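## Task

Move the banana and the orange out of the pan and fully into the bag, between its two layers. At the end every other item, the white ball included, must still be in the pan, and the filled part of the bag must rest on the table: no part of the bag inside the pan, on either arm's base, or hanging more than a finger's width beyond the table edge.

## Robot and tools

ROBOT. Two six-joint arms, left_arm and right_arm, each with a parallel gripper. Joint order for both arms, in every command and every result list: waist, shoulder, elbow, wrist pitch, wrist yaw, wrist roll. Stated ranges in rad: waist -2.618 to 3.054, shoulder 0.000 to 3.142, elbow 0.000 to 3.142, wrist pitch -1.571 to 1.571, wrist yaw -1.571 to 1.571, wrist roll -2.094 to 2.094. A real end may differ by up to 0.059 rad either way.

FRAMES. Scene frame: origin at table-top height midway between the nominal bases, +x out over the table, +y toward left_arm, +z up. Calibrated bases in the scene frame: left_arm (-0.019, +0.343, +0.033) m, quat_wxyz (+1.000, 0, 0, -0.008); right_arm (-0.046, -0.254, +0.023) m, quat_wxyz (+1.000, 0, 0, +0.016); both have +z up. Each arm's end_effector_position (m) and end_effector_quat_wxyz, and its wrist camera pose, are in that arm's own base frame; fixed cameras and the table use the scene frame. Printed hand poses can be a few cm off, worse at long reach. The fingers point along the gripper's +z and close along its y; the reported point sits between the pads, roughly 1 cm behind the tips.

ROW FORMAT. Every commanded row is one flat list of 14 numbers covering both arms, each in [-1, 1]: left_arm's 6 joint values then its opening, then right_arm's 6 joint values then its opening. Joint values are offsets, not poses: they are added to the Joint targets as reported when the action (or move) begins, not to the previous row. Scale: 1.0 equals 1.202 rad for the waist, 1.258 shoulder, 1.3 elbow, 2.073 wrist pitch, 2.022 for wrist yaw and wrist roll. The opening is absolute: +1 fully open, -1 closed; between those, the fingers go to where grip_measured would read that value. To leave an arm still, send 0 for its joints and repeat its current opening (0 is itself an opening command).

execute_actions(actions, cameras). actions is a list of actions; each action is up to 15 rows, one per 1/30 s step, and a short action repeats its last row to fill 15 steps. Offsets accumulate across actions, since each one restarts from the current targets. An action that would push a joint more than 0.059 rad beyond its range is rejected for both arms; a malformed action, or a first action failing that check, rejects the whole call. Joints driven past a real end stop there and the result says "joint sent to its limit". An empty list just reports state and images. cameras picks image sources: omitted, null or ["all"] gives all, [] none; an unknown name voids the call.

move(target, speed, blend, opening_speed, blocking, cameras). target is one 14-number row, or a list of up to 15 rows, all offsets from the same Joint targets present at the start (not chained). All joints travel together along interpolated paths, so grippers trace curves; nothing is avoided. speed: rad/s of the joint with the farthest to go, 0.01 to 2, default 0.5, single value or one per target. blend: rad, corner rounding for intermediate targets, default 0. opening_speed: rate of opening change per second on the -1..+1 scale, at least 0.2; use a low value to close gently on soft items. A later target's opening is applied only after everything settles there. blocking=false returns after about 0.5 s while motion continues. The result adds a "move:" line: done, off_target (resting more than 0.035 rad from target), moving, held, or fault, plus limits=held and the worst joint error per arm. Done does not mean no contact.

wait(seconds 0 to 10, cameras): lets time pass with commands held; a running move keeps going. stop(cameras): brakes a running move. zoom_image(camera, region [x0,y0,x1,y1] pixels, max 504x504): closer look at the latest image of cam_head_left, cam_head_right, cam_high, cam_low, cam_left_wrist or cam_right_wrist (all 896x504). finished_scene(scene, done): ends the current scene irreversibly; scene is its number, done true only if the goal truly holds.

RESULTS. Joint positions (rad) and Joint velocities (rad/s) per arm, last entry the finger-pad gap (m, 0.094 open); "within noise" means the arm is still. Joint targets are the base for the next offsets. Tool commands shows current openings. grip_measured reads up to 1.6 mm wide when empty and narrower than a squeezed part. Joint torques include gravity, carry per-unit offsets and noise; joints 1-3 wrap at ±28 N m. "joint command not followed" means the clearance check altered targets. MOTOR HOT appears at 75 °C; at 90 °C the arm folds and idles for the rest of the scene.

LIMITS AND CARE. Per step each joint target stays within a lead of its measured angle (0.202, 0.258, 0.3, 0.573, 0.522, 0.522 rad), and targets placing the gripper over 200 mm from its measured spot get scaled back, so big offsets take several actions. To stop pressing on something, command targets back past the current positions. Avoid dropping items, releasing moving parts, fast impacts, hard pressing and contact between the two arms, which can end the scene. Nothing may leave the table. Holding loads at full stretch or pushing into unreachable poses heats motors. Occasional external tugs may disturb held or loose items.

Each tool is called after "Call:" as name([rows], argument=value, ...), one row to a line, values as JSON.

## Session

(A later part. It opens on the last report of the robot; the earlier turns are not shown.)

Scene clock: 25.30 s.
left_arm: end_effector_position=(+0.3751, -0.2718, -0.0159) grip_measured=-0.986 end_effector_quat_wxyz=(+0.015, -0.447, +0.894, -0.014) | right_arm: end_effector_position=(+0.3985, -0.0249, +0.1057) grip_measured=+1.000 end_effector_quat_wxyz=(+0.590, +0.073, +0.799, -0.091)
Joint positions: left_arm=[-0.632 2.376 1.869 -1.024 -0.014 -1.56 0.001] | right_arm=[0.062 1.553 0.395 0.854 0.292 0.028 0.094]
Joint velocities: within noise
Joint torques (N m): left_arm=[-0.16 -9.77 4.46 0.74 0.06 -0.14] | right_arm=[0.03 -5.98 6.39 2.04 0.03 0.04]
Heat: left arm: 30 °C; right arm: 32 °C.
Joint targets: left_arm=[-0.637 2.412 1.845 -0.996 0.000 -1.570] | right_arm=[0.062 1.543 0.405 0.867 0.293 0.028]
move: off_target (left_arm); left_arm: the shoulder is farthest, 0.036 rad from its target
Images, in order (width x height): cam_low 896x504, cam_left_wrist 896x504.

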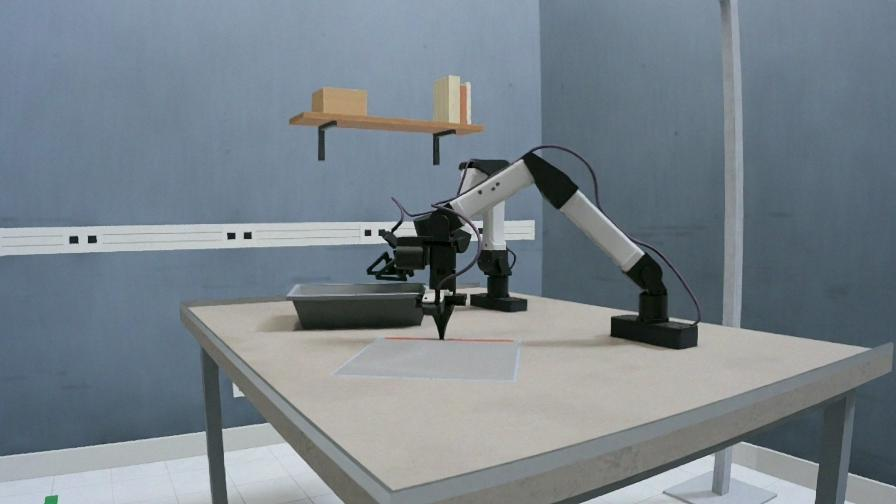

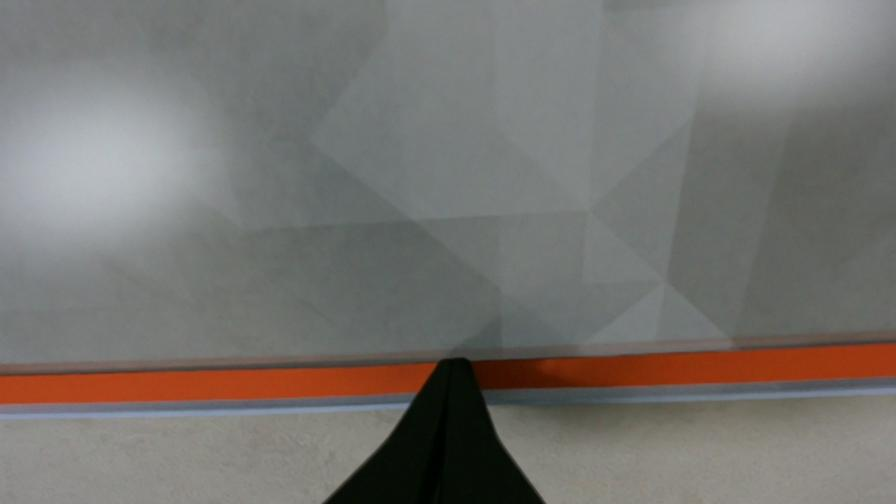

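Call:
move(target=[0,0.0089,-0.0188,0.0172,0,0,-0.3,0,0,0,0,0,0,1.0], speed=0.2, cameras=["cam_left_wrist"])

Call:
move(target=[0,0.0045,-0.0094,0.0086,0,0,-0.3,0,0,0,0,0,0,1.0], speed=0.2, cameras=["cam_low","cam_left_wrist"])

Call:
zoom_image(camera="cam_low", region=[380, 280, 520, 366])

Scene clock: 26.33 s.
left_arm: end_effector_position=(+0.3816, -0.2766, -0.0163) grip_measured=-0.302 end_effector_quat_wxyz=(+0.023, -0.447, +0.894, -0.030) | right_arm: end_effector_position=(+0.3985, -0.0249, +0.1057) grip_measured=+1.000 end_effector_quat_wxyz=(+0.590, +0.073, +0.799, -0.091)
Joint positions: left_arm=[-0.632 2.375 1.863 -0.985 -0.014 -1.56 0.033] | right_arm=[0.062 1.553 0.395 0.854 0.292 0.028 0.094]
Joint velocities: within noise
Joint torques (N m): left_arm=[-0.18 -8.83 2.66 0.76 0.06 -0.14] | right_arm=[0.02 -6.01 6.39 2.04 0.03 0.04]
Heat: left arm: 30 °C; right arm: 32 °C.
Joint targets: left_arm=[-0.637 2.424 1.820 -0.961 0.000 -1.570] | right_arm=[0.062 1.543 0.405 0.867 0.293 0.028]
move: off_target (left_arm); left_arm: the shoulder is farthest, 0.048 rad from its target
Images, in order (width x height): cam_left_wrist 896x504.

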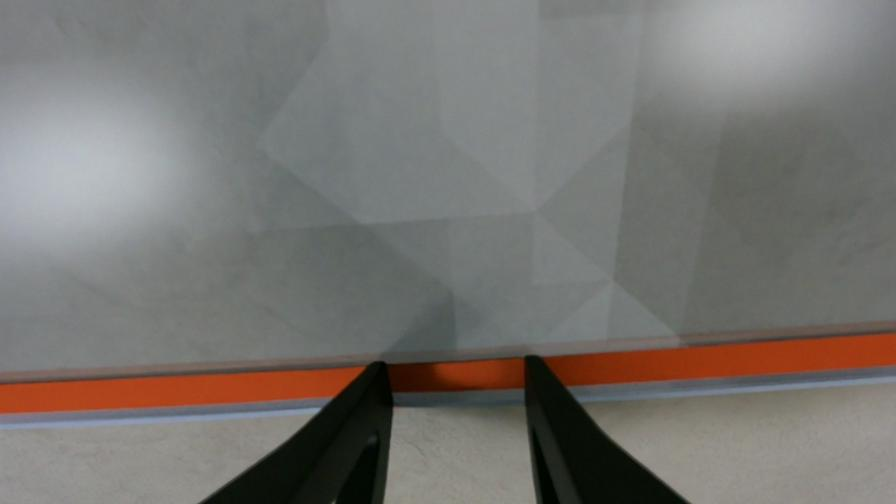

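Scene clock: 27.03 s.
left_arm: end_effector_position=(+0.3816, -0.2766, -0.0165) grip_measured=-0.302 end_effector_quat_wxyz=(+0.024, -0.447, +0.893, -0.032) | right_arm: end_effector_position=(+0.3985, -0.0249, +0.1057) grip_measured=+1.000 end_effector_quat_wxyz=(+0.590, +0.073, +0.799, -0.091)
Joint positions: left_arm=[-0.632 2.371 1.854 -0.976 -0.014 -1.56 0.033] | right_arm=[0.062 1.553 0.395 0.854 0.292 0.028 0.094]
Joint velocities: within noise
Joint torques (N m): left_arm=[-0.14 -8.02 2.5 0.88 0.06 -0.12] | right_arm=[0.03 -6.01 6.39 2.04 0.02 0.04]
Heat: left arm: 30 °C; right arm: 32 °C.
Joint targets: left_arm=[-0.637 2.429 1.808 -0.943 0.000 -1.570] | right_arm=[0.062 1.543 0.405 0.867 0.293 0.028]
move: off_target (left_arm); left_arm: the shoulder is farthest, 0.059 rad from its target
Images, in order (width x height): cam_low 896x504, cam_left_wrist 896x504.

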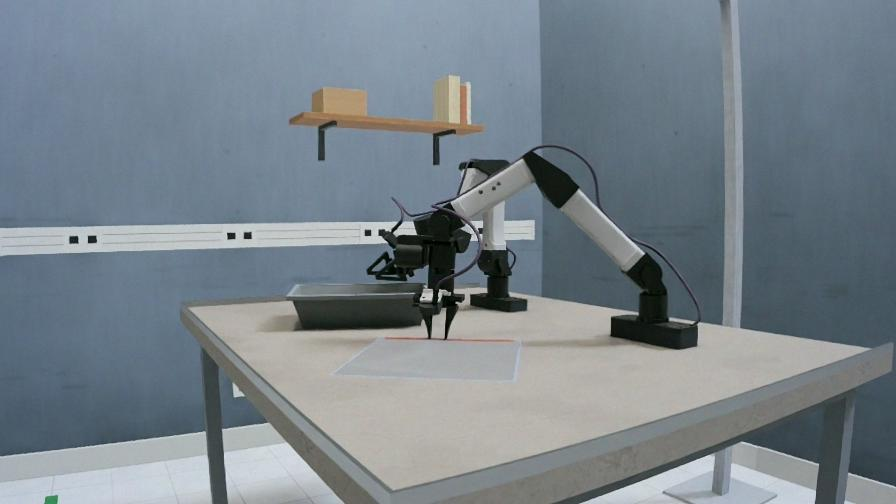

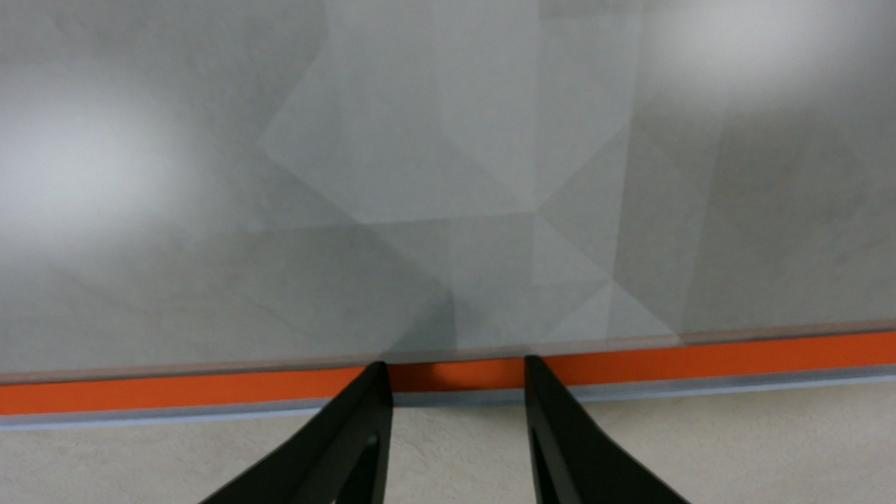

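Scaled by 3.600 from the camera's 896x504 image, which has a finer 1280x720 frame.

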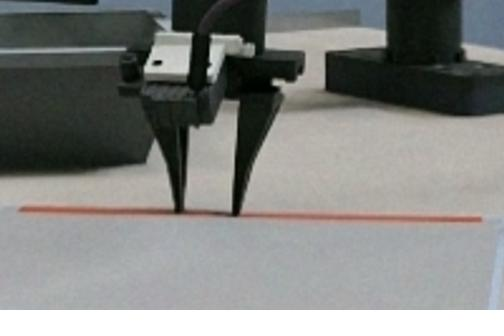

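Call:
move(target=[0,0,0,0,0,0,-1.0,0,0,0,0,0,0,1.0], opening_speed=0.4, cameras=["cam_left_wrist"])

Call:
zoom_image(camera="cam_left_wrist", region=[340, 290, 560, 414])

Scene clock: 29.20 s.
left_arm: end_effector_position=(+0.3748, -0.2717, -0.0173) grip_measured=-0.986 end_effector_quat_wxyz=(+0.017, -0.447, +0.894, -0.018) | right_arm: end_effector_position=(+0.3985, -0.0249, +0.1057) grip_measured=+1.000 end_effector_quat_wxyz=(+0.590, +0.073, +0.799, -0.091)
Joint positions: left_arm=[-0.632 2.368 1.849 -1.004 -0.014 -1.56 0.001] | right_arm=[0.062 1.553 0.395 0.854 0.292 0.028 0.094]
Joint velocities: within noise
Joint torques (N m): left_arm=[-0.16 -7.77 2.86 1.13 0.07 -0.12] | right_arm=[0.02 -6.01 6.38 2.04 0.03 0.05]
Heat: left arm: 30 °C; right arm: 32 °C.
Joint targets: left_arm=[-0.637 2.429 1.808 -0.943 0.000 -1.570] | right_arm=[0.062 1.543 0.405 0.867 0.293 0.028]
move: off_target (left_arm); left_arm: the shoulder is farthest, 0.061 rad from its target
Images, in order (width x height): cam_left_wrist 896x504.

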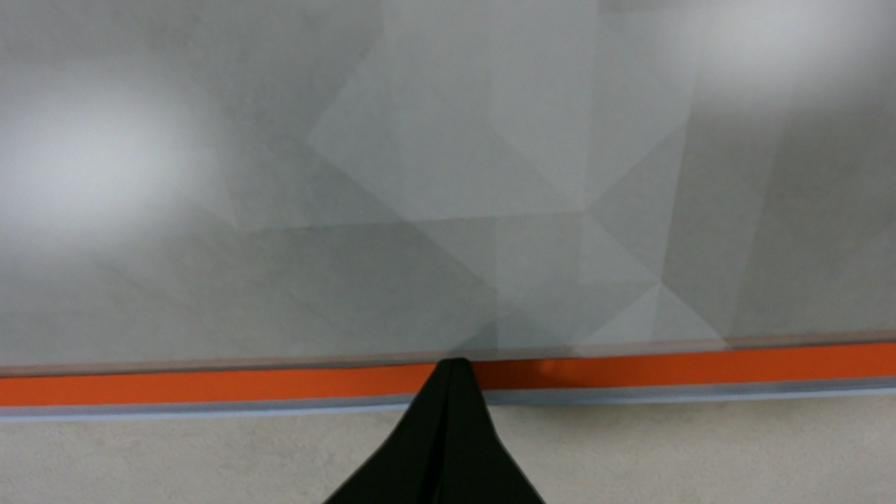

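Scaled by 2.291 from the camera's 896x504 image, which has a finer 1280x720 frame.

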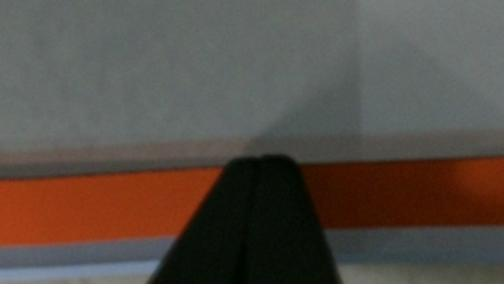

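Call:
move(target=[0.004,-0.0089,0.0188,-0.0172,0,0,0.1,0,0,0,0,0,0,1.0], speed=0.3, cameras=[])

Call:
move(target=[0.002,0.0224,-0.0474,0.0435,0,0,0.1,0,0,0,0,0,0,1.0], speed=0.2, cameras=["cam_left_wrist"])

Call:
zoom_image(camera="cam_left_wrist", region=[300, 250, 640, 442])

Scene clock: 30.43 s.
left_arm: end_effector_position=(+0.3922, -0.2844, -0.0134) grip_measured=+0.098 end_effector_quat_wxyz=(+0.037, -0.447, +0.892, -0.056) | right_arm: end_effector_position=(+0.3985, -0.0249, +0.1057) grip_measured=+1.000 end_effector_quat_wxyz=(+0.590, +0.073, +0.799, -0.091)
Joint positions: left_arm=[-0.632 2.368 1.856 -0.926 -0.014 -1.561 0.052] | right_arm=[0.062 1.553 0.395 0.854 0.292 0.028 0.094]
Joint velocities: within noise
Joint torques (N m): left_arm=[0.21 -8.8 4.7 0.06 0.06 -0.12] | right_arm=[0.05 -6 6.39 2.04 0.03 0.05]
Heat: left arm: 30 °C; right arm: 33 °C.
Joint targets: left_arm=[-0.632 2.418 1.833 -0.979 0.000 -1.570] | right_arm=[0.062 1.543 0.405 0.867 0.293 0.028]
move: off_target (left_arm); left_arm: the wrist pitch is farthest, 0.053 rad from its target
No camera images: "cameras" was empty.

Scene clock: 31.20 s.
left_arm: end_effector_position=(+0.3920, -0.2842, -0.0147) grip_measured=+0.098 end_effector_quat_wxyz=(+0.039, -0.447, +0.892, -0.061) | right_arm: end_effector_position=(+0.3985, -0.0249, +0.1057) grip_measured=+1.000 end_effector_quat_wxyz=(+0.590, +0.073, +0.799, -0.091)
Joint positions: left_arm=[-0.632 2.357 1.83 -0.899 -0.014 -1.561 0.052] | right_arm=[0.062 1.553 0.395 0.854 0.292 0.028 0.094]
Joint velocities: within noise
Joint torques (N m): left_arm=[0.42 -5.67 1.25 0.79 0.07 -0.12] | right_arm=[0.02 -6.01 6.39 2.03 0.03 0.05]
Heat: left arm: 30 °C; right arm: 33 °C.
Joint targets: left_arm=[-0.630 2.446 1.771 -0.889 0.000 -1.570] | right_arm=[0.062 1.543 0.405 0.867 0.293 0.028]
move: off_target (left_arm); left_arm: the shoulder is farthest, 0.089 rad from its target
Images, in order (width x height): cam_left_wrist 896x504.

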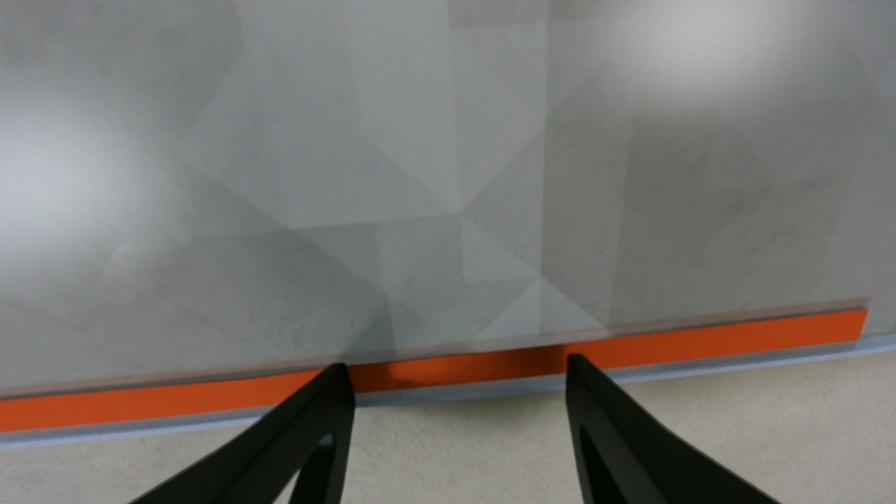

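Scaled by 1.482 from the camera's 896x504 image, which has a finer 1280x720 frame.

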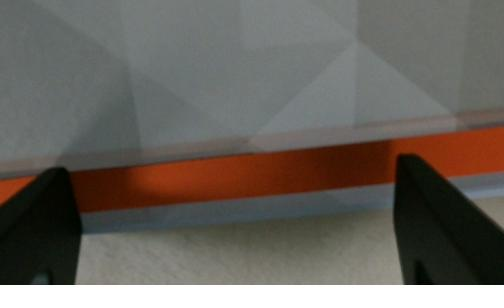

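Call:
move(target=[0,0,0,0,0,0,-1.0,0,0,0,0,0,0,1.0], opening_speed=0.6, cameras=["cam_left_wrist"])

Call:
zoom_image(camera="cam_left_wrist", region=[300, 250, 640, 442])

Scene clock: 33.57 s.
left_arm: end_effector_position=(+0.3746, -0.2715, -0.0182) grip_measured=-0.986 end_effector_quat_wxyz=(+0.020, -0.448, +0.894, -0.023) | right_arm: end_effector_position=(+0.3985, -0.0249, +0.1057) grip_measured=+1.000 end_effector_quat_wxyz=(+0.590, +0.073, +0.799, -0.091)
Joint positions: left_arm=[-0.632 2.355 1.821 -0.977 -0.014 -1.561 0.001] | right_arm=[0.062 1.553 0.395 0.854 0.292 0.028 0.094]
Joint velocities: within noise
Joint torques (N m): left_arm=[0.42 -5.37 1.95 1.47 0.06 -0.13] | right_arm=[0.03 -6 6.38 2.04 0.03 0.04]
Heat: left arm: 30 °C; right arm: 33 °C.
Joint targets: left_arm=[-0.630 2.446 1.771 -0.889 0.000 -1.570] | right_arm=[0.062 1.543 0.405 0.867 0.293 0.028]
move: off_target (left_arm); left_arm: the shoulder is farthest, 0.091 rad from its target
Images, in order (width x height): cam_left_wrist 896x504.

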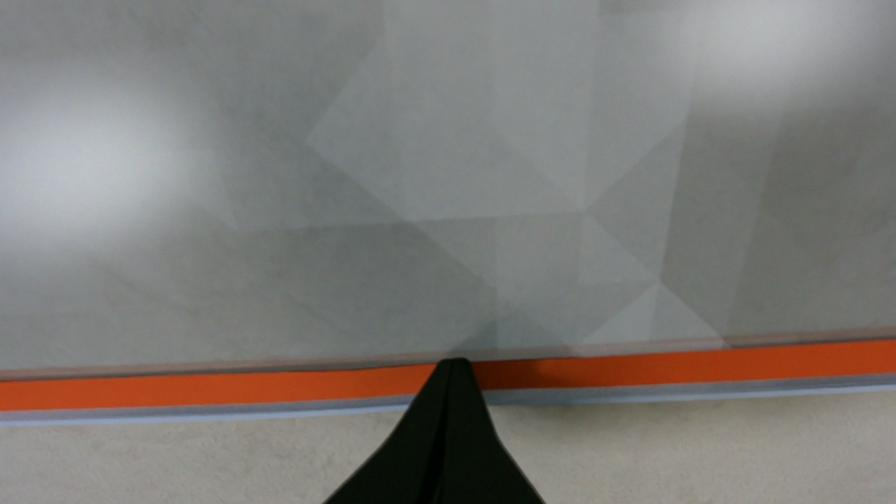

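Scaled by 1.482 from the camera's 896x504 image, which has a finer 1280x720 frame.

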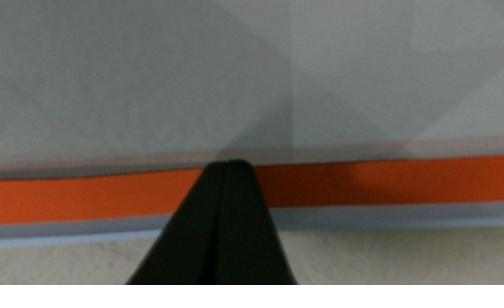

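Call:
move([
  [0,0.0024,0.1813,-0.1298,0,0,0.0,0,0,0,0,0,0,1.0],
  [0,0.0248,0.143,-0.0921,0,0,0.0,0,0,0,0,0,0,1.0],
], speed=0.3, cameras=["cam_left_wrist","cam_low"])

Call:
zoom_image(camera="cam_low", region=[380, 280, 520, 366])

Scene clock: 36.13 s.
left_arm: end_effector_position=(+0.3782, -0.2743, -0.0154) grip_measured=-0.002 end_effector_quat_wxyz=(+0.006, -0.448, +0.894, +0.003) | right_arm: end_effector_position=(+0.3985, -0.0249, +0.1057) grip_measured=+1.000 end_effector_quat_wxyz=(+0.590, +0.073, +0.799, -0.091)
Joint positions: left_arm=[-0.632 2.436 1.979 -1.115 -0.013 -1.562 0.047] | right_arm=[0.062 1.553 0.395 0.854 0.292 0.028 0.094]
Joint velocities: within noise
Joint torques (N m): left_arm=[0.42 -9.7 4.56 0.73 0.05 -0.13] | right_arm=[0.02 -6.01 6.38 2.03 0.03 0.04]
Heat: left arm: 30 °C; right arm: 33 °C.
Joint targets: left_arm=[-0.630 2.477 1.957 -1.080 0.000 -1.570] | right_arm=[0.062 1.543 0.405 0.867 0.293 0.028]
move: off_target (left_arm); left_arm: the shoulder is farthest, 0.041 rad from its target
Images, in order (width x height): cam_low 896x504, cam_left_wrist 896x504.

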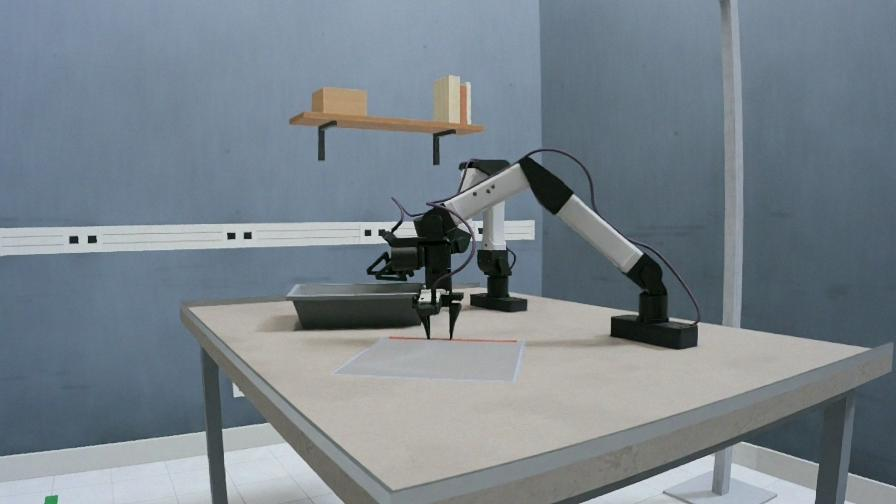

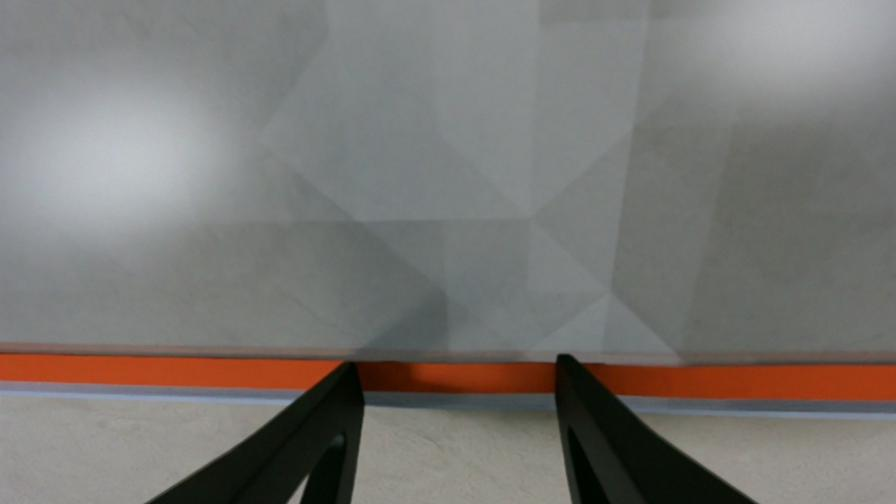

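Scaled by 3.600 from the camera's 896x504 image, which has a finer 1280x720 frame.

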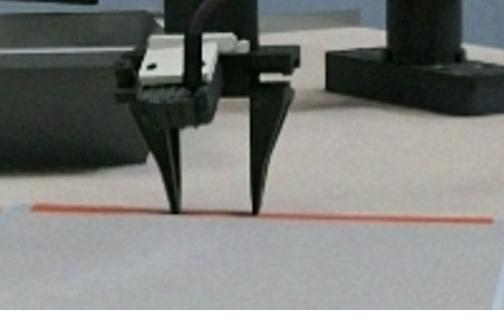

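Call:
move(target=[0,0.0122,-0.0256,0.0235,0,0,0.0,0,0,0,0,0,0,1.0], speed=0.2, cameras=[])

Call:
move(target=[0,0,0,0,0,0,-1.0,0,0,0,0,0,0,1.0], opening_speed=0.5, cameras=["cam_left_wrist"])

Call:
zoom_image(camera="cam_left_wrist", region=[300, 250, 640, 442])

Scene clock: 37.17 s.
left_arm: end_effector_position=(+0.3779, -0.2741, -0.0172) grip_measured=-0.002 end_effector_quat_wxyz=(+0.007, -0.448, +0.894, +0.001) | right_arm: end_effector_position=(+0.3985, -0.0249, +0.1057) grip_measured=+1.000 end_effector_quat_wxyz=(+0.590, +0.073, +0.799, -0.091)
Joint positions: left_arm=[-0.632 2.432 1.965 -1.1 -0.013 -1.562 0.047] | right_arm=[0.062 1.553 0.395 0.854 0.292 0.028 0.094]
Joint velocities: within noise
Joint torques (N m): left_arm=[0.4 -8.21 2.76 1.13 0.05 -0.13] | right_arm=[0.03 -6.01 6.39 2.04 0.03 0.04]
Heat: left arm: 30 °C; right arm: 33 °C.
Joint targets: left_arm=[-0.630 2.493 1.924 -1.031 0.000 -1.570] | right_arm=[0.062 1.543 0.405 0.867 0.293 0.028]
move: off_target (left_arm); left_arm: the wrist pitch is farthest, 0.069 rad from its target
No camera images: "cameras" was empty.

Scene clock: 39.37 s.
left_arm: end_effector_position=(+0.3842, -0.2787, -0.0170) grip_measured=-0.986 end_effector_quat_wxyz=(+0.014, -0.448, +0.894, -0.013) | right_arm: end_effector_position=(+0.3985, -0.0249, +0.1057) grip_measured=+1.000 end_effector_quat_wxyz=(+0.590, +0.073, +0.799, -0.091)
Joint positions: left_arm=[-0.632 2.432 1.965 -1.068 -0.013 -1.562 0.001] | right_arm=[0.062 1.553 0.395 0.854 0.292 0.028 0.094]
Joint velocities: within noise
Joint torques (N m): left_arm=[0.4 -8.21 2.85 0.84 0.06 -0.12] | right_arm=[0.03 -6.01 6.38 2.03 0.03 0.04]
Heat: left arm: 31 °C; right arm: 33 °C.
Joint targets: left_arm=[-0.630 2.493 1.924 -1.031 0.000 -1.570] | right_arm=[0.062 1.543 0.405 0.867 0.293 0.028]
move: off_target (left_arm); left_arm: the shoulder is farthest, 0.061 rad from its target
Images, in order (width x height): cam_left_wrist 896x504.

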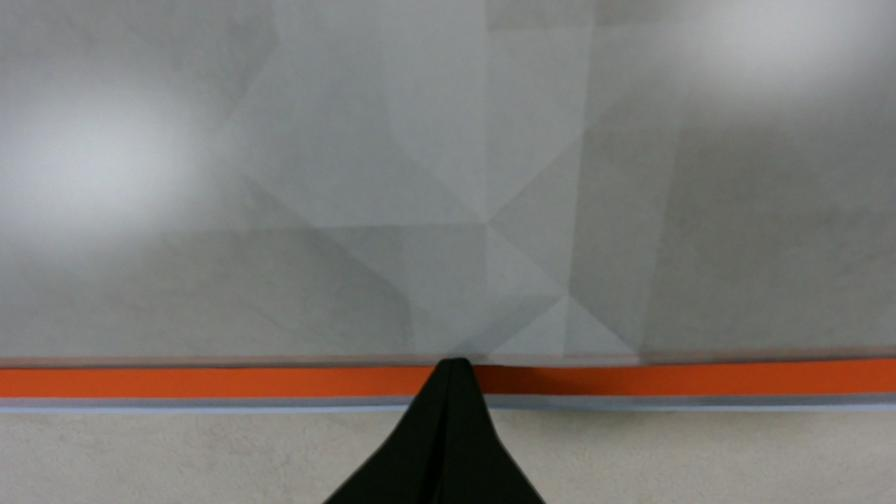

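Scaled by 1.482 from the camera's 896x504 image, which has a finer 1280x720 frame.

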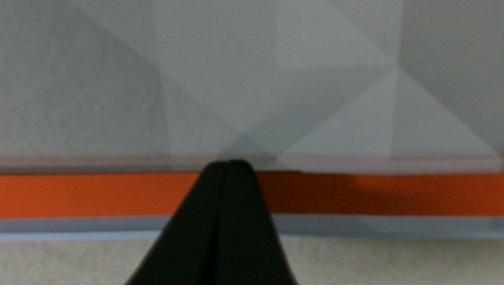

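Call:
move([
  [0,-0.0788,0.0652,-0.067,0,0,-0.9,0,0,0,0,0,0,1.0],
  [0.0275,-0.0788,0.0652,-0.067,0,0,0.2,0,0,0,0,0,0,1.0],
  [0.0275,-0.0322,-0.0251,0.0179,0,0,0.2,0,0,0,0,0,0,1.0],
], speed=0.3, opening_speed=1.5, cameras=["cam_left_wrist"])

Call:
zoom_image(camera="cam_low", region=[380, 280, 520, 366])

Scene clock: 43.03 s.
left_arm: end_effector_position=(+0.3856, -0.2591, -0.0169) grip_measured=+0.198 end_effector_quat_wxyz=(+0.009, -0.464, +0.886, -0.003) | right_arm: end_effector_position=(+0.3985, -0.0249, +0.1057) grip_measured=+1.000 end_effector_quat_wxyz=(+0.590, +0.073, +0.799, -0.091)
Joint positions: left_arm=[-0.596 2.409 1.924 -1.071 -0.012 -1.562 0.056] | right_arm=[0.062 1.553 0.395 0.854 0.292 0.028 0.094]
Joint velocities: within noise
Joint torques (N m): left_arm=[0.14 -9.37 3.59 1.22 0.05 -0.11] | right_arm=[0.05 -6 6.39 2.03 0.03 0.05]
Heat: left arm: 33 °C; right arm: 33 °C.
Joint targets: left_arm=[-0.597 2.452 1.891 -0.994 0.000 -1.570] | right_arm=[0.062 1.543 0.405 0.867 0.293 0.028]
move: off_target (left_arm); target 2's new numbers were sent with left_arm's shoulder 0.037 rad from that target; left_arm: the wrist pitch is farthest, 0.078 rad from its target
Images, in order (width x height): cam_left_wrist 896x504.

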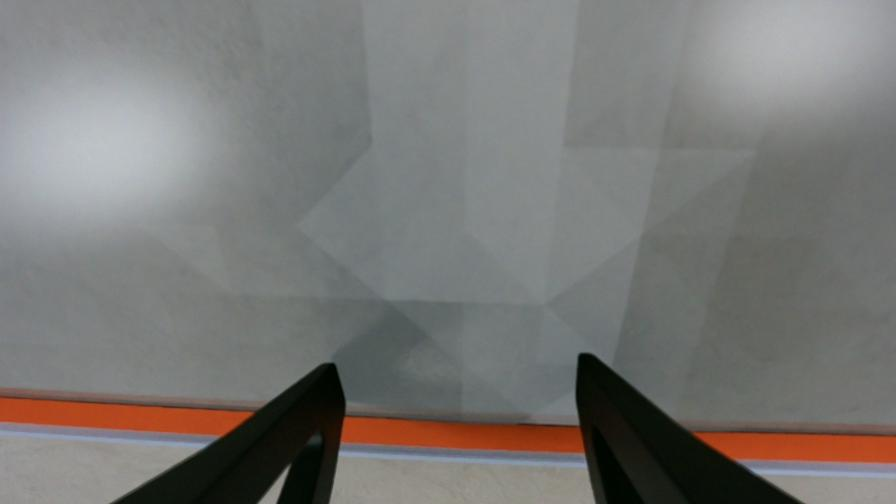

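This scene's latest camera images include none from cam_low. They are from: cam_left_wrist. cam_low's image comes with the result of a call that names it in "cameras".

Call:
move(target=[0,0,0,0,0,0,-1.0,0,0,0,0,0,0,1.0], opening_speed=0.5, cameras=["cam_left_wrist"])

Call:
zoom_image(camera="cam_left_wrist", region=[300, 250, 640, 442])

Scene clock: 45.97 s.
left_arm: end_effector_position=(+0.3924, -0.2636, -0.0167) grip_measured=-0.984 end_effector_quat_wxyz=(+0.017, -0.464, +0.885, -0.018) | right_arm: end_effector_position=(+0.3985, -0.0249, +0.1057) grip_measured=+1.000 end_effector_quat_wxyz=(+0.590, +0.073, +0.799, -0.091)
Joint positions: left_arm=[-0.596 2.409 1.924 -1.038 -0.012 -1.562 0.001] | right_arm=[0.062 1.553 0.395 0.854 0.292 0.028 0.094]
Joint velocities: within noise
Joint torques (N m): left_arm=[0.14 -9.46 3.62 0.94 0.04 -0.13] | right_arm=[0.03 -6.01 6.39 2.04 0.03 0.04]
Heat: left arm: 34 °C; right arm: 33 °C.
Joint targets: left_arm=[-0.597 2.452 1.891 -0.994 0.000 -1.570] | right_arm=[0.062 1.543 0.405 0.867 0.293 0.028]
move: off_target (left_arm); left_arm: the wrist pitch is farthest, 0.044 rad from its target
Images, in order (width x height): cam_left_wrist 896x504.

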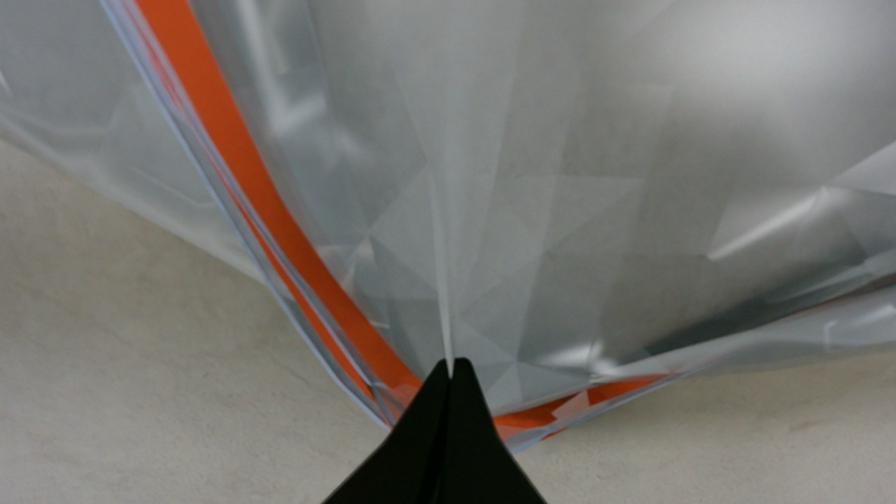

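Scaled by 1.482 from the camera's 896x504 image, which has a finer 1280x720 frame.

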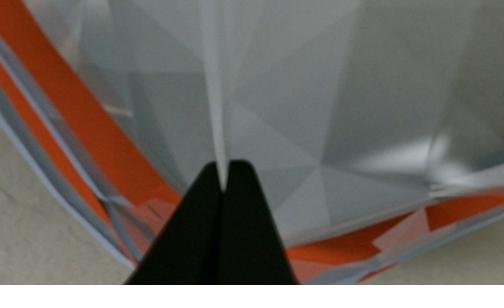

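Call:
move(target=[0,-0.0819,0.3031,-0.2137,0,0,-1.0,0,0,0,0,0,0,1.0], speed=0.3, cameras=["cam_left_wrist","cam_low","cam_head_left"])

Call:
zoom_image(camera="cam_low", region=[300, 260, 540, 400])

Call:
zoom_image(camera="cam_head_left", region=[260, 170, 460, 340])

Scene clock: 48.60 s.
left_arm: end_effector_position=(+0.3898, -0.2619, +0.0815) grip_measured=-0.984 end_effector_quat_wxyz=(+0.013, -0.464, +0.886, -0.012) | right_arm: end_effector_position=(+0.3985, -0.0249, +0.1057) grip_measured=+1.000 end_effector_quat_wxyz=(+0.590, +0.073, +0.799, -0.091)
Joint positions: left_arm=[-0.596 2.381 2.268 -1.424 -0.012 -1.562 0.001] | right_arm=[0.062 1.553 0.395 0.854 0.292 0.028 0.094]
Joint velocities: within noise
Joint torques (N m): left_arm=[0.16 -15.21 8.65 0.28 0.04 -0.11] | right_arm=[0.05 -6.01 6.39 2.04 0.02 0.05]
Heat: left arm: 35 °C; right arm: 33 °C.
Joint targets: left_arm=[-0.597 2.349 2.285 -1.437 0.000 -1.570] | right_arm=[0.062 1.543 0.405 0.867 0.293 0.028]
move: done
Images, in order (width x height): cam_head_left 896x504, cam_low 896x504, cam_left_wrist 896x504.

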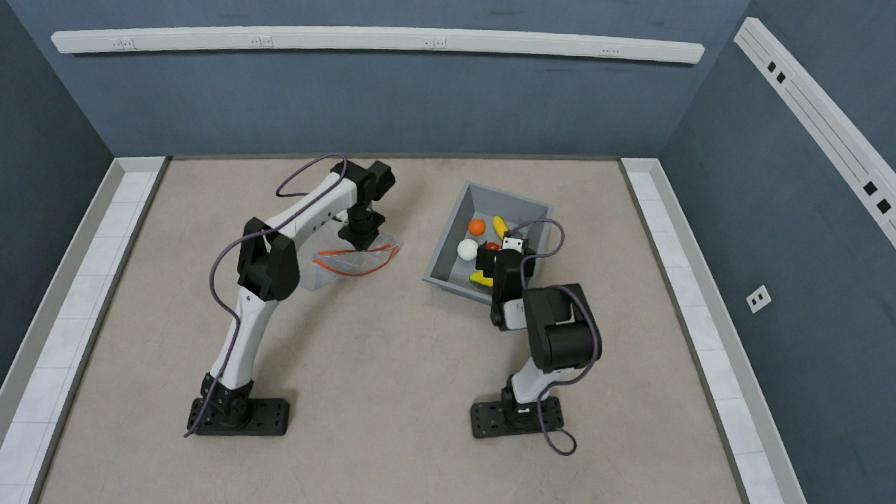

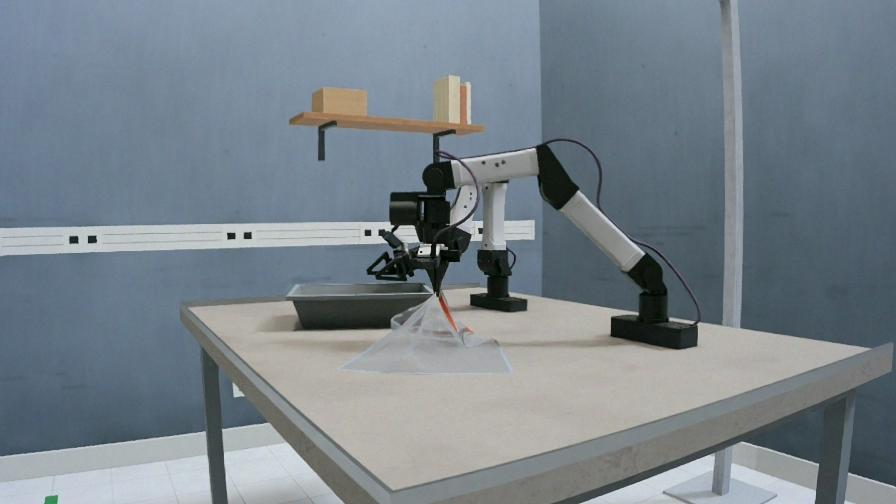

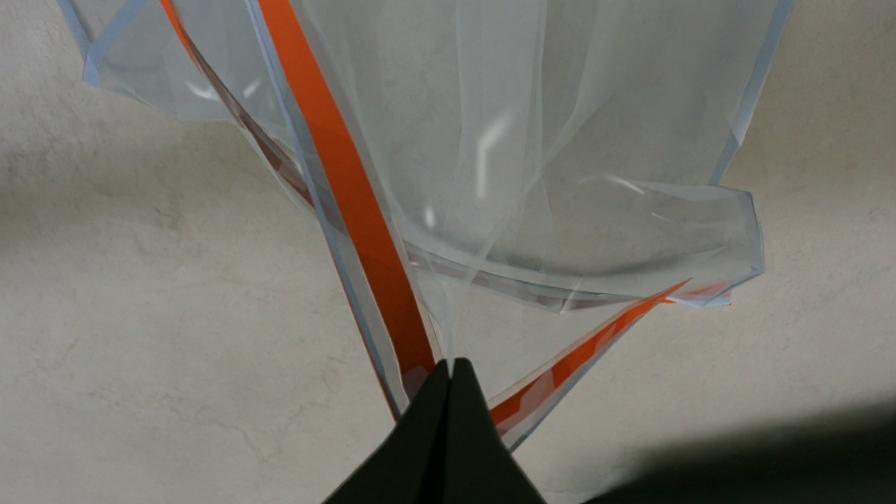

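Scaled by 2.100 from the camera's 896x504 image, which has a finer 1280x720 frame.

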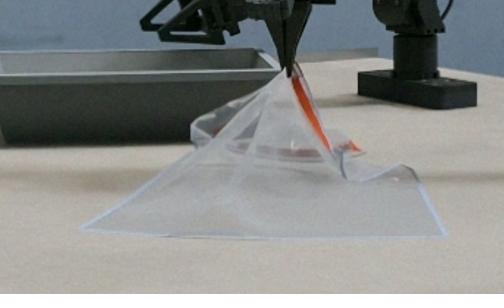

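Scaled by 2.520 from the camera's 896x504 image, which has a finer 1280x720 frame.

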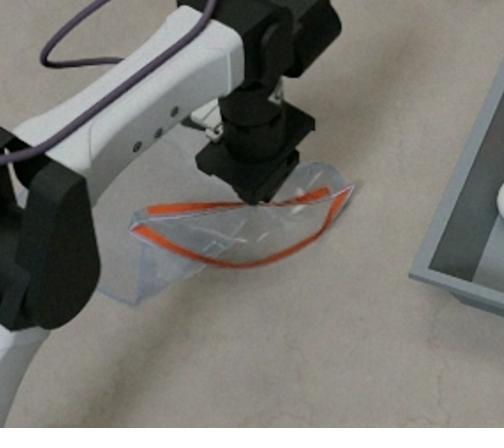

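Call:
move(target=[0,-0.0331,0.0831,-0.0476,0,0,-1.0,0,0,0,0,0,0,1.0], speed=0.25, cameras=["cam_right_wrist","cam_low","cam_head_left","cam_high","cam_head_right"])

Call:
zoom_image(camera="cam_head_left", region=[260, 170, 560, 340])

Scene clock: 50.33 s.
left_arm: end_effector_position=(+0.3876, -0.2604, +0.1288) grip_measured=-0.984 end_effector_quat_wxyz=(+0.026, -0.464, +0.885, -0.036) | right_arm: end_effector_position=(+0.3985, -0.0249, +0.1057) grip_measured=+1.000 end_effector_quat_wxyz=(+0.590, +0.073, +0.799, -0.091)
Joint positions: left_arm=[-0.596 2.336 2.377 -1.523 -0.012 -1.562 0.001] | right_arm=[0.062 1.553 0.395 0.854 0.292 0.028 0.094]
Joint velocities: within noise
Joint torques (N m): left_arm=[0.16 -14.58 8.43 0.38 0.05 -0.11] | right_arm=[0.02 -6.01 6.41 2.04 0.03 0.04]
Heat: left arm: 37 °C; right arm: 33 °C.
Joint targets: left_arm=[-0.597 2.307 2.393 -1.536 0.000 -1.570] | right_arm=[0.062 1.543 0.405 0.867 0.293 0.028]
move: done
Images, in order (width x height): cam_head_left 896x504, cam_head_right 896x504, cam_high 896x504, cam_low 896x504, cam_right_wrist 896x504.

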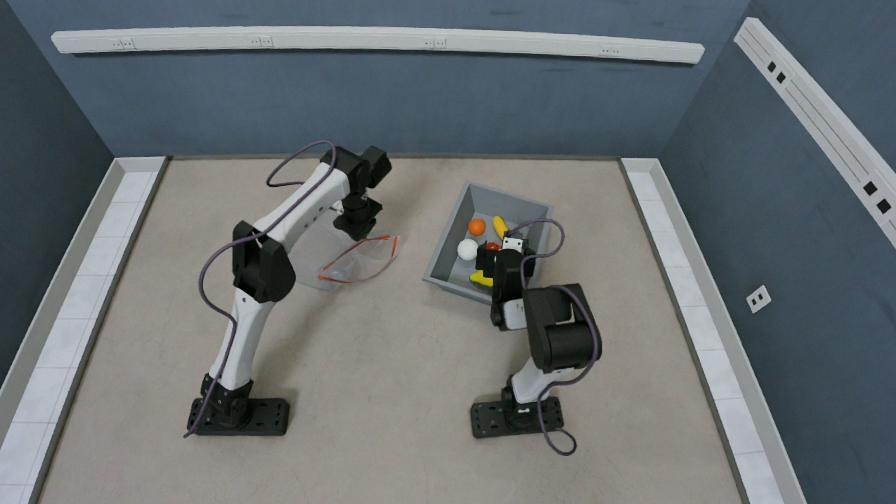

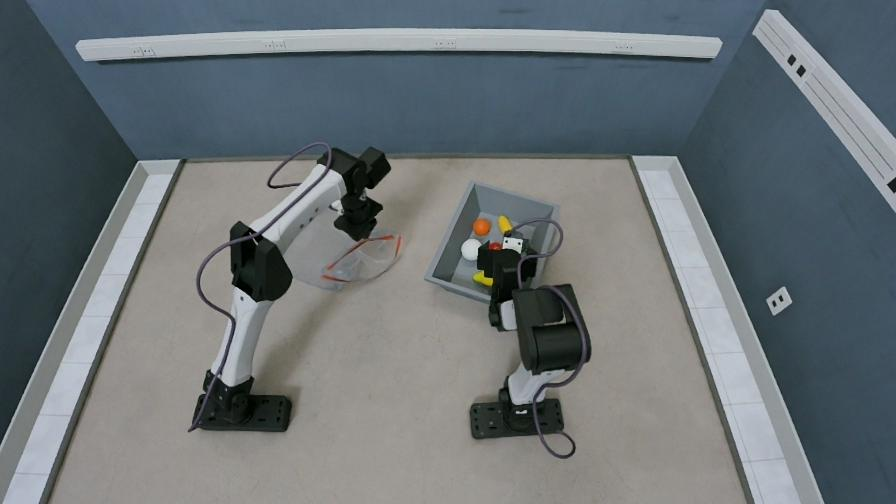

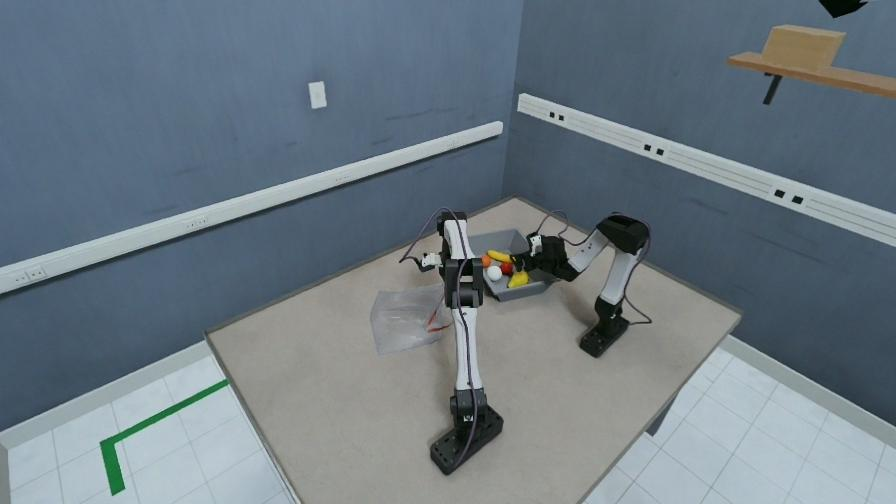

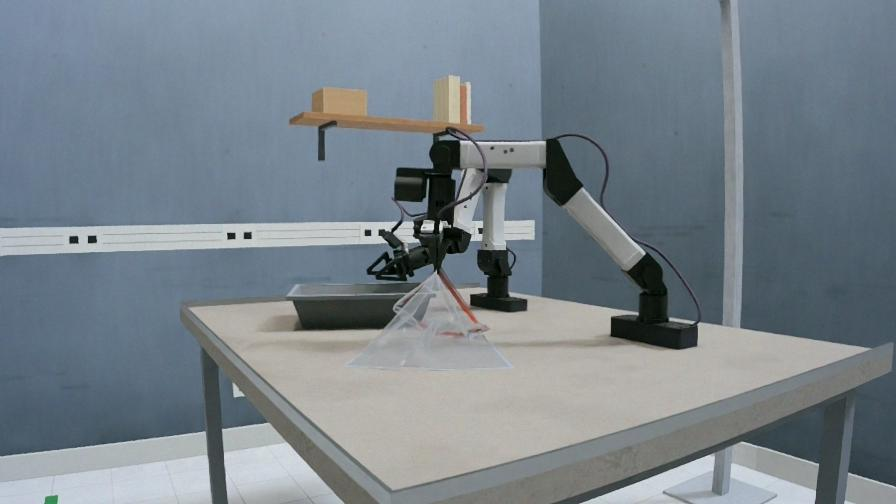

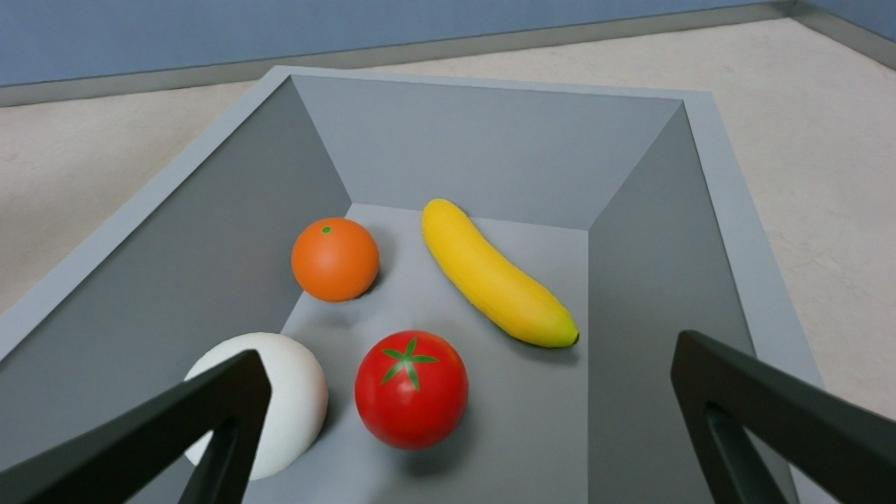

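Scaled by 1.680 from the camera's 896x504 image, which has a finer 1280x720 frame.

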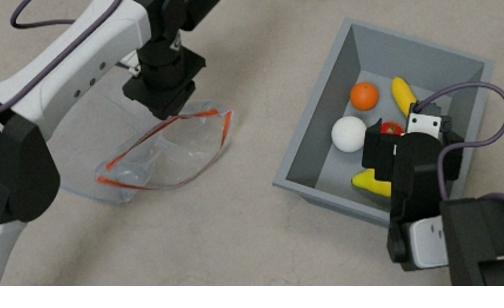

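Call:
move(target=[0,0,0,0,0,0,-1.0,0.04,0.1887,0.7385,-0.6665,-0.1449,-0.0138,0.7], speed=0.7, cameras=["cam_right_wrist","cam_head_left"])

Call:
zoom_image(camera="cam_head_left", region=[260, 170, 560, 340])

Scene clock: 53.77 s.
left_arm: end_effector_position=(+0.3874, -0.2603, +0.1288) grip_measured=-0.984 end_effector_quat_wxyz=(+0.026, -0.464, +0.885, -0.036) | right_arm: end_effector_position=(+0.4609, +0.0461, +0.1263) grip_measured=+0.701 end_effector_quat_wxyz=(+0.308, -0.044, +0.950, +0.013)
Joint positions: left_arm=[-0.596 2.336 2.377 -1.524 -0.012 -1.562 0.001] | right_arm=[0.103 1.766 1.337 -0.515 0.009 0.008 0.08]
Joint velocities: within noise
Joint torques (N m): left_arm=[0.14 -14.54 8.46 0.4 0.04 -0.11] | right_arm=[0.7 -7.28 9.68 1.44 -0.11 -0.04]
Heat: left arm: 39 °C; right arm: 34 °C.
Joint targets: left_arm=[-0.597 2.307 2.393 -1.535 0.000 -1.570] | right_arm=[0.110 1.781 1.365 -0.514 0.000 0.000]
move: done
Images, in order (width x height): cam_head_left 896x504, cam_right_wrist 896x504.

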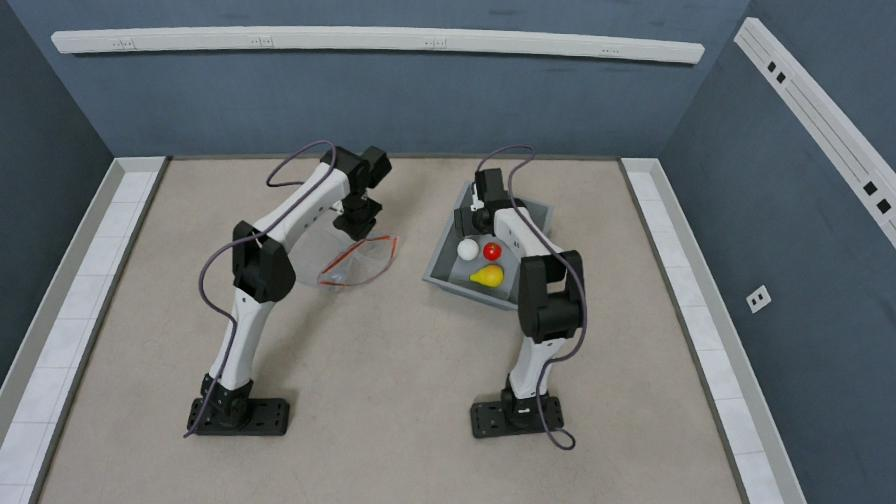

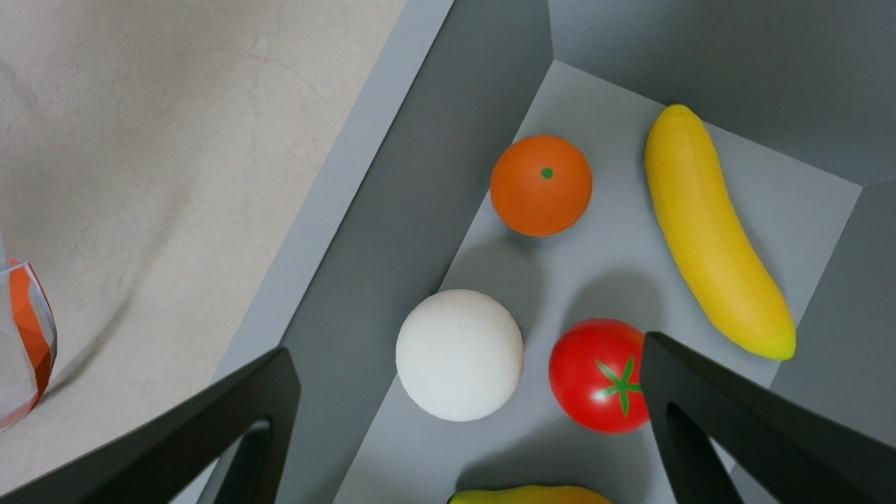

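Scaled by 1.680 from the camera's 896x504 image, which has a finer 1280x720 frame.

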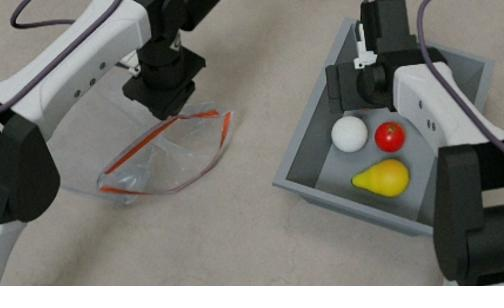

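Call:
move(target=[0,0,0,0,0,0,-1.0,-0.0541,0.2248,0.1732,0.0278,0,0,0.7], speed=0.5, cameras=["cam_right_wrist"])

Scene clock: 56.60 s.
left_arm: end_effector_position=(+0.3874, -0.2603, +0.1288) grip_measured=-0.984 end_effector_quat_wxyz=(+0.026, -0.464, +0.885, -0.036) | right_arm: end_effector_position=(+0.5259, +0.0241, +0.0814) grip_measured=+0.701 end_effector_quat_wxyz=(+0.297, -0.018, +0.955, +0.004)
Joint positions: left_arm=[-0.596 2.336 2.377 -1.524 -0.012 -1.562 0.001] | right_arm=[0.049 2.055 1.561 -0.474 0.008 0.007 0.08]
Joint velocities: within noise
Joint torques (N m): left_arm=[0.16 -14.6 8.43 0.39 0.05 -0.12] | right_arm=[-0.38 -10.15 9.72 1.53 -0.09 -0.04]
Heat: left arm: 41 °C; right arm: 34 °C.
Joint targets: left_arm=[-0.597 2.307 2.393 -1.535 0.000 -1.570] | right_arm=[0.045 2.064 1.590 -0.456 0.000 0.000]
move: done
Images, in order (width x height): cam_right_wrist 896x504.

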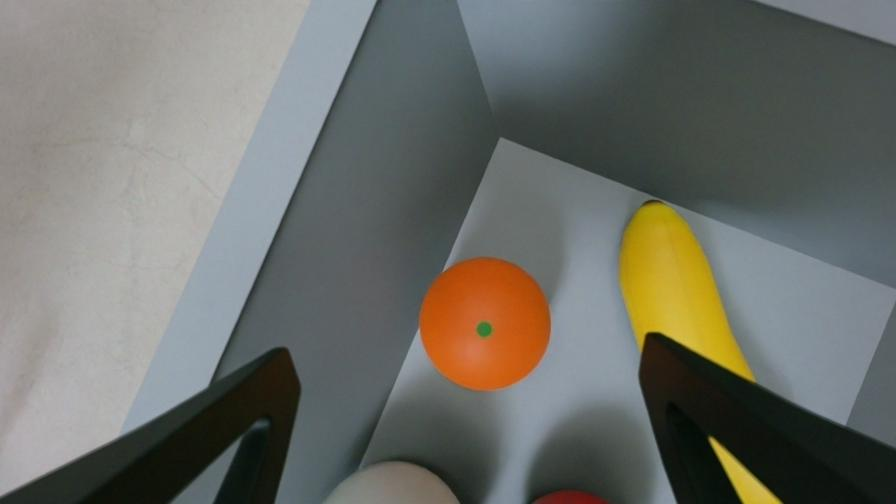

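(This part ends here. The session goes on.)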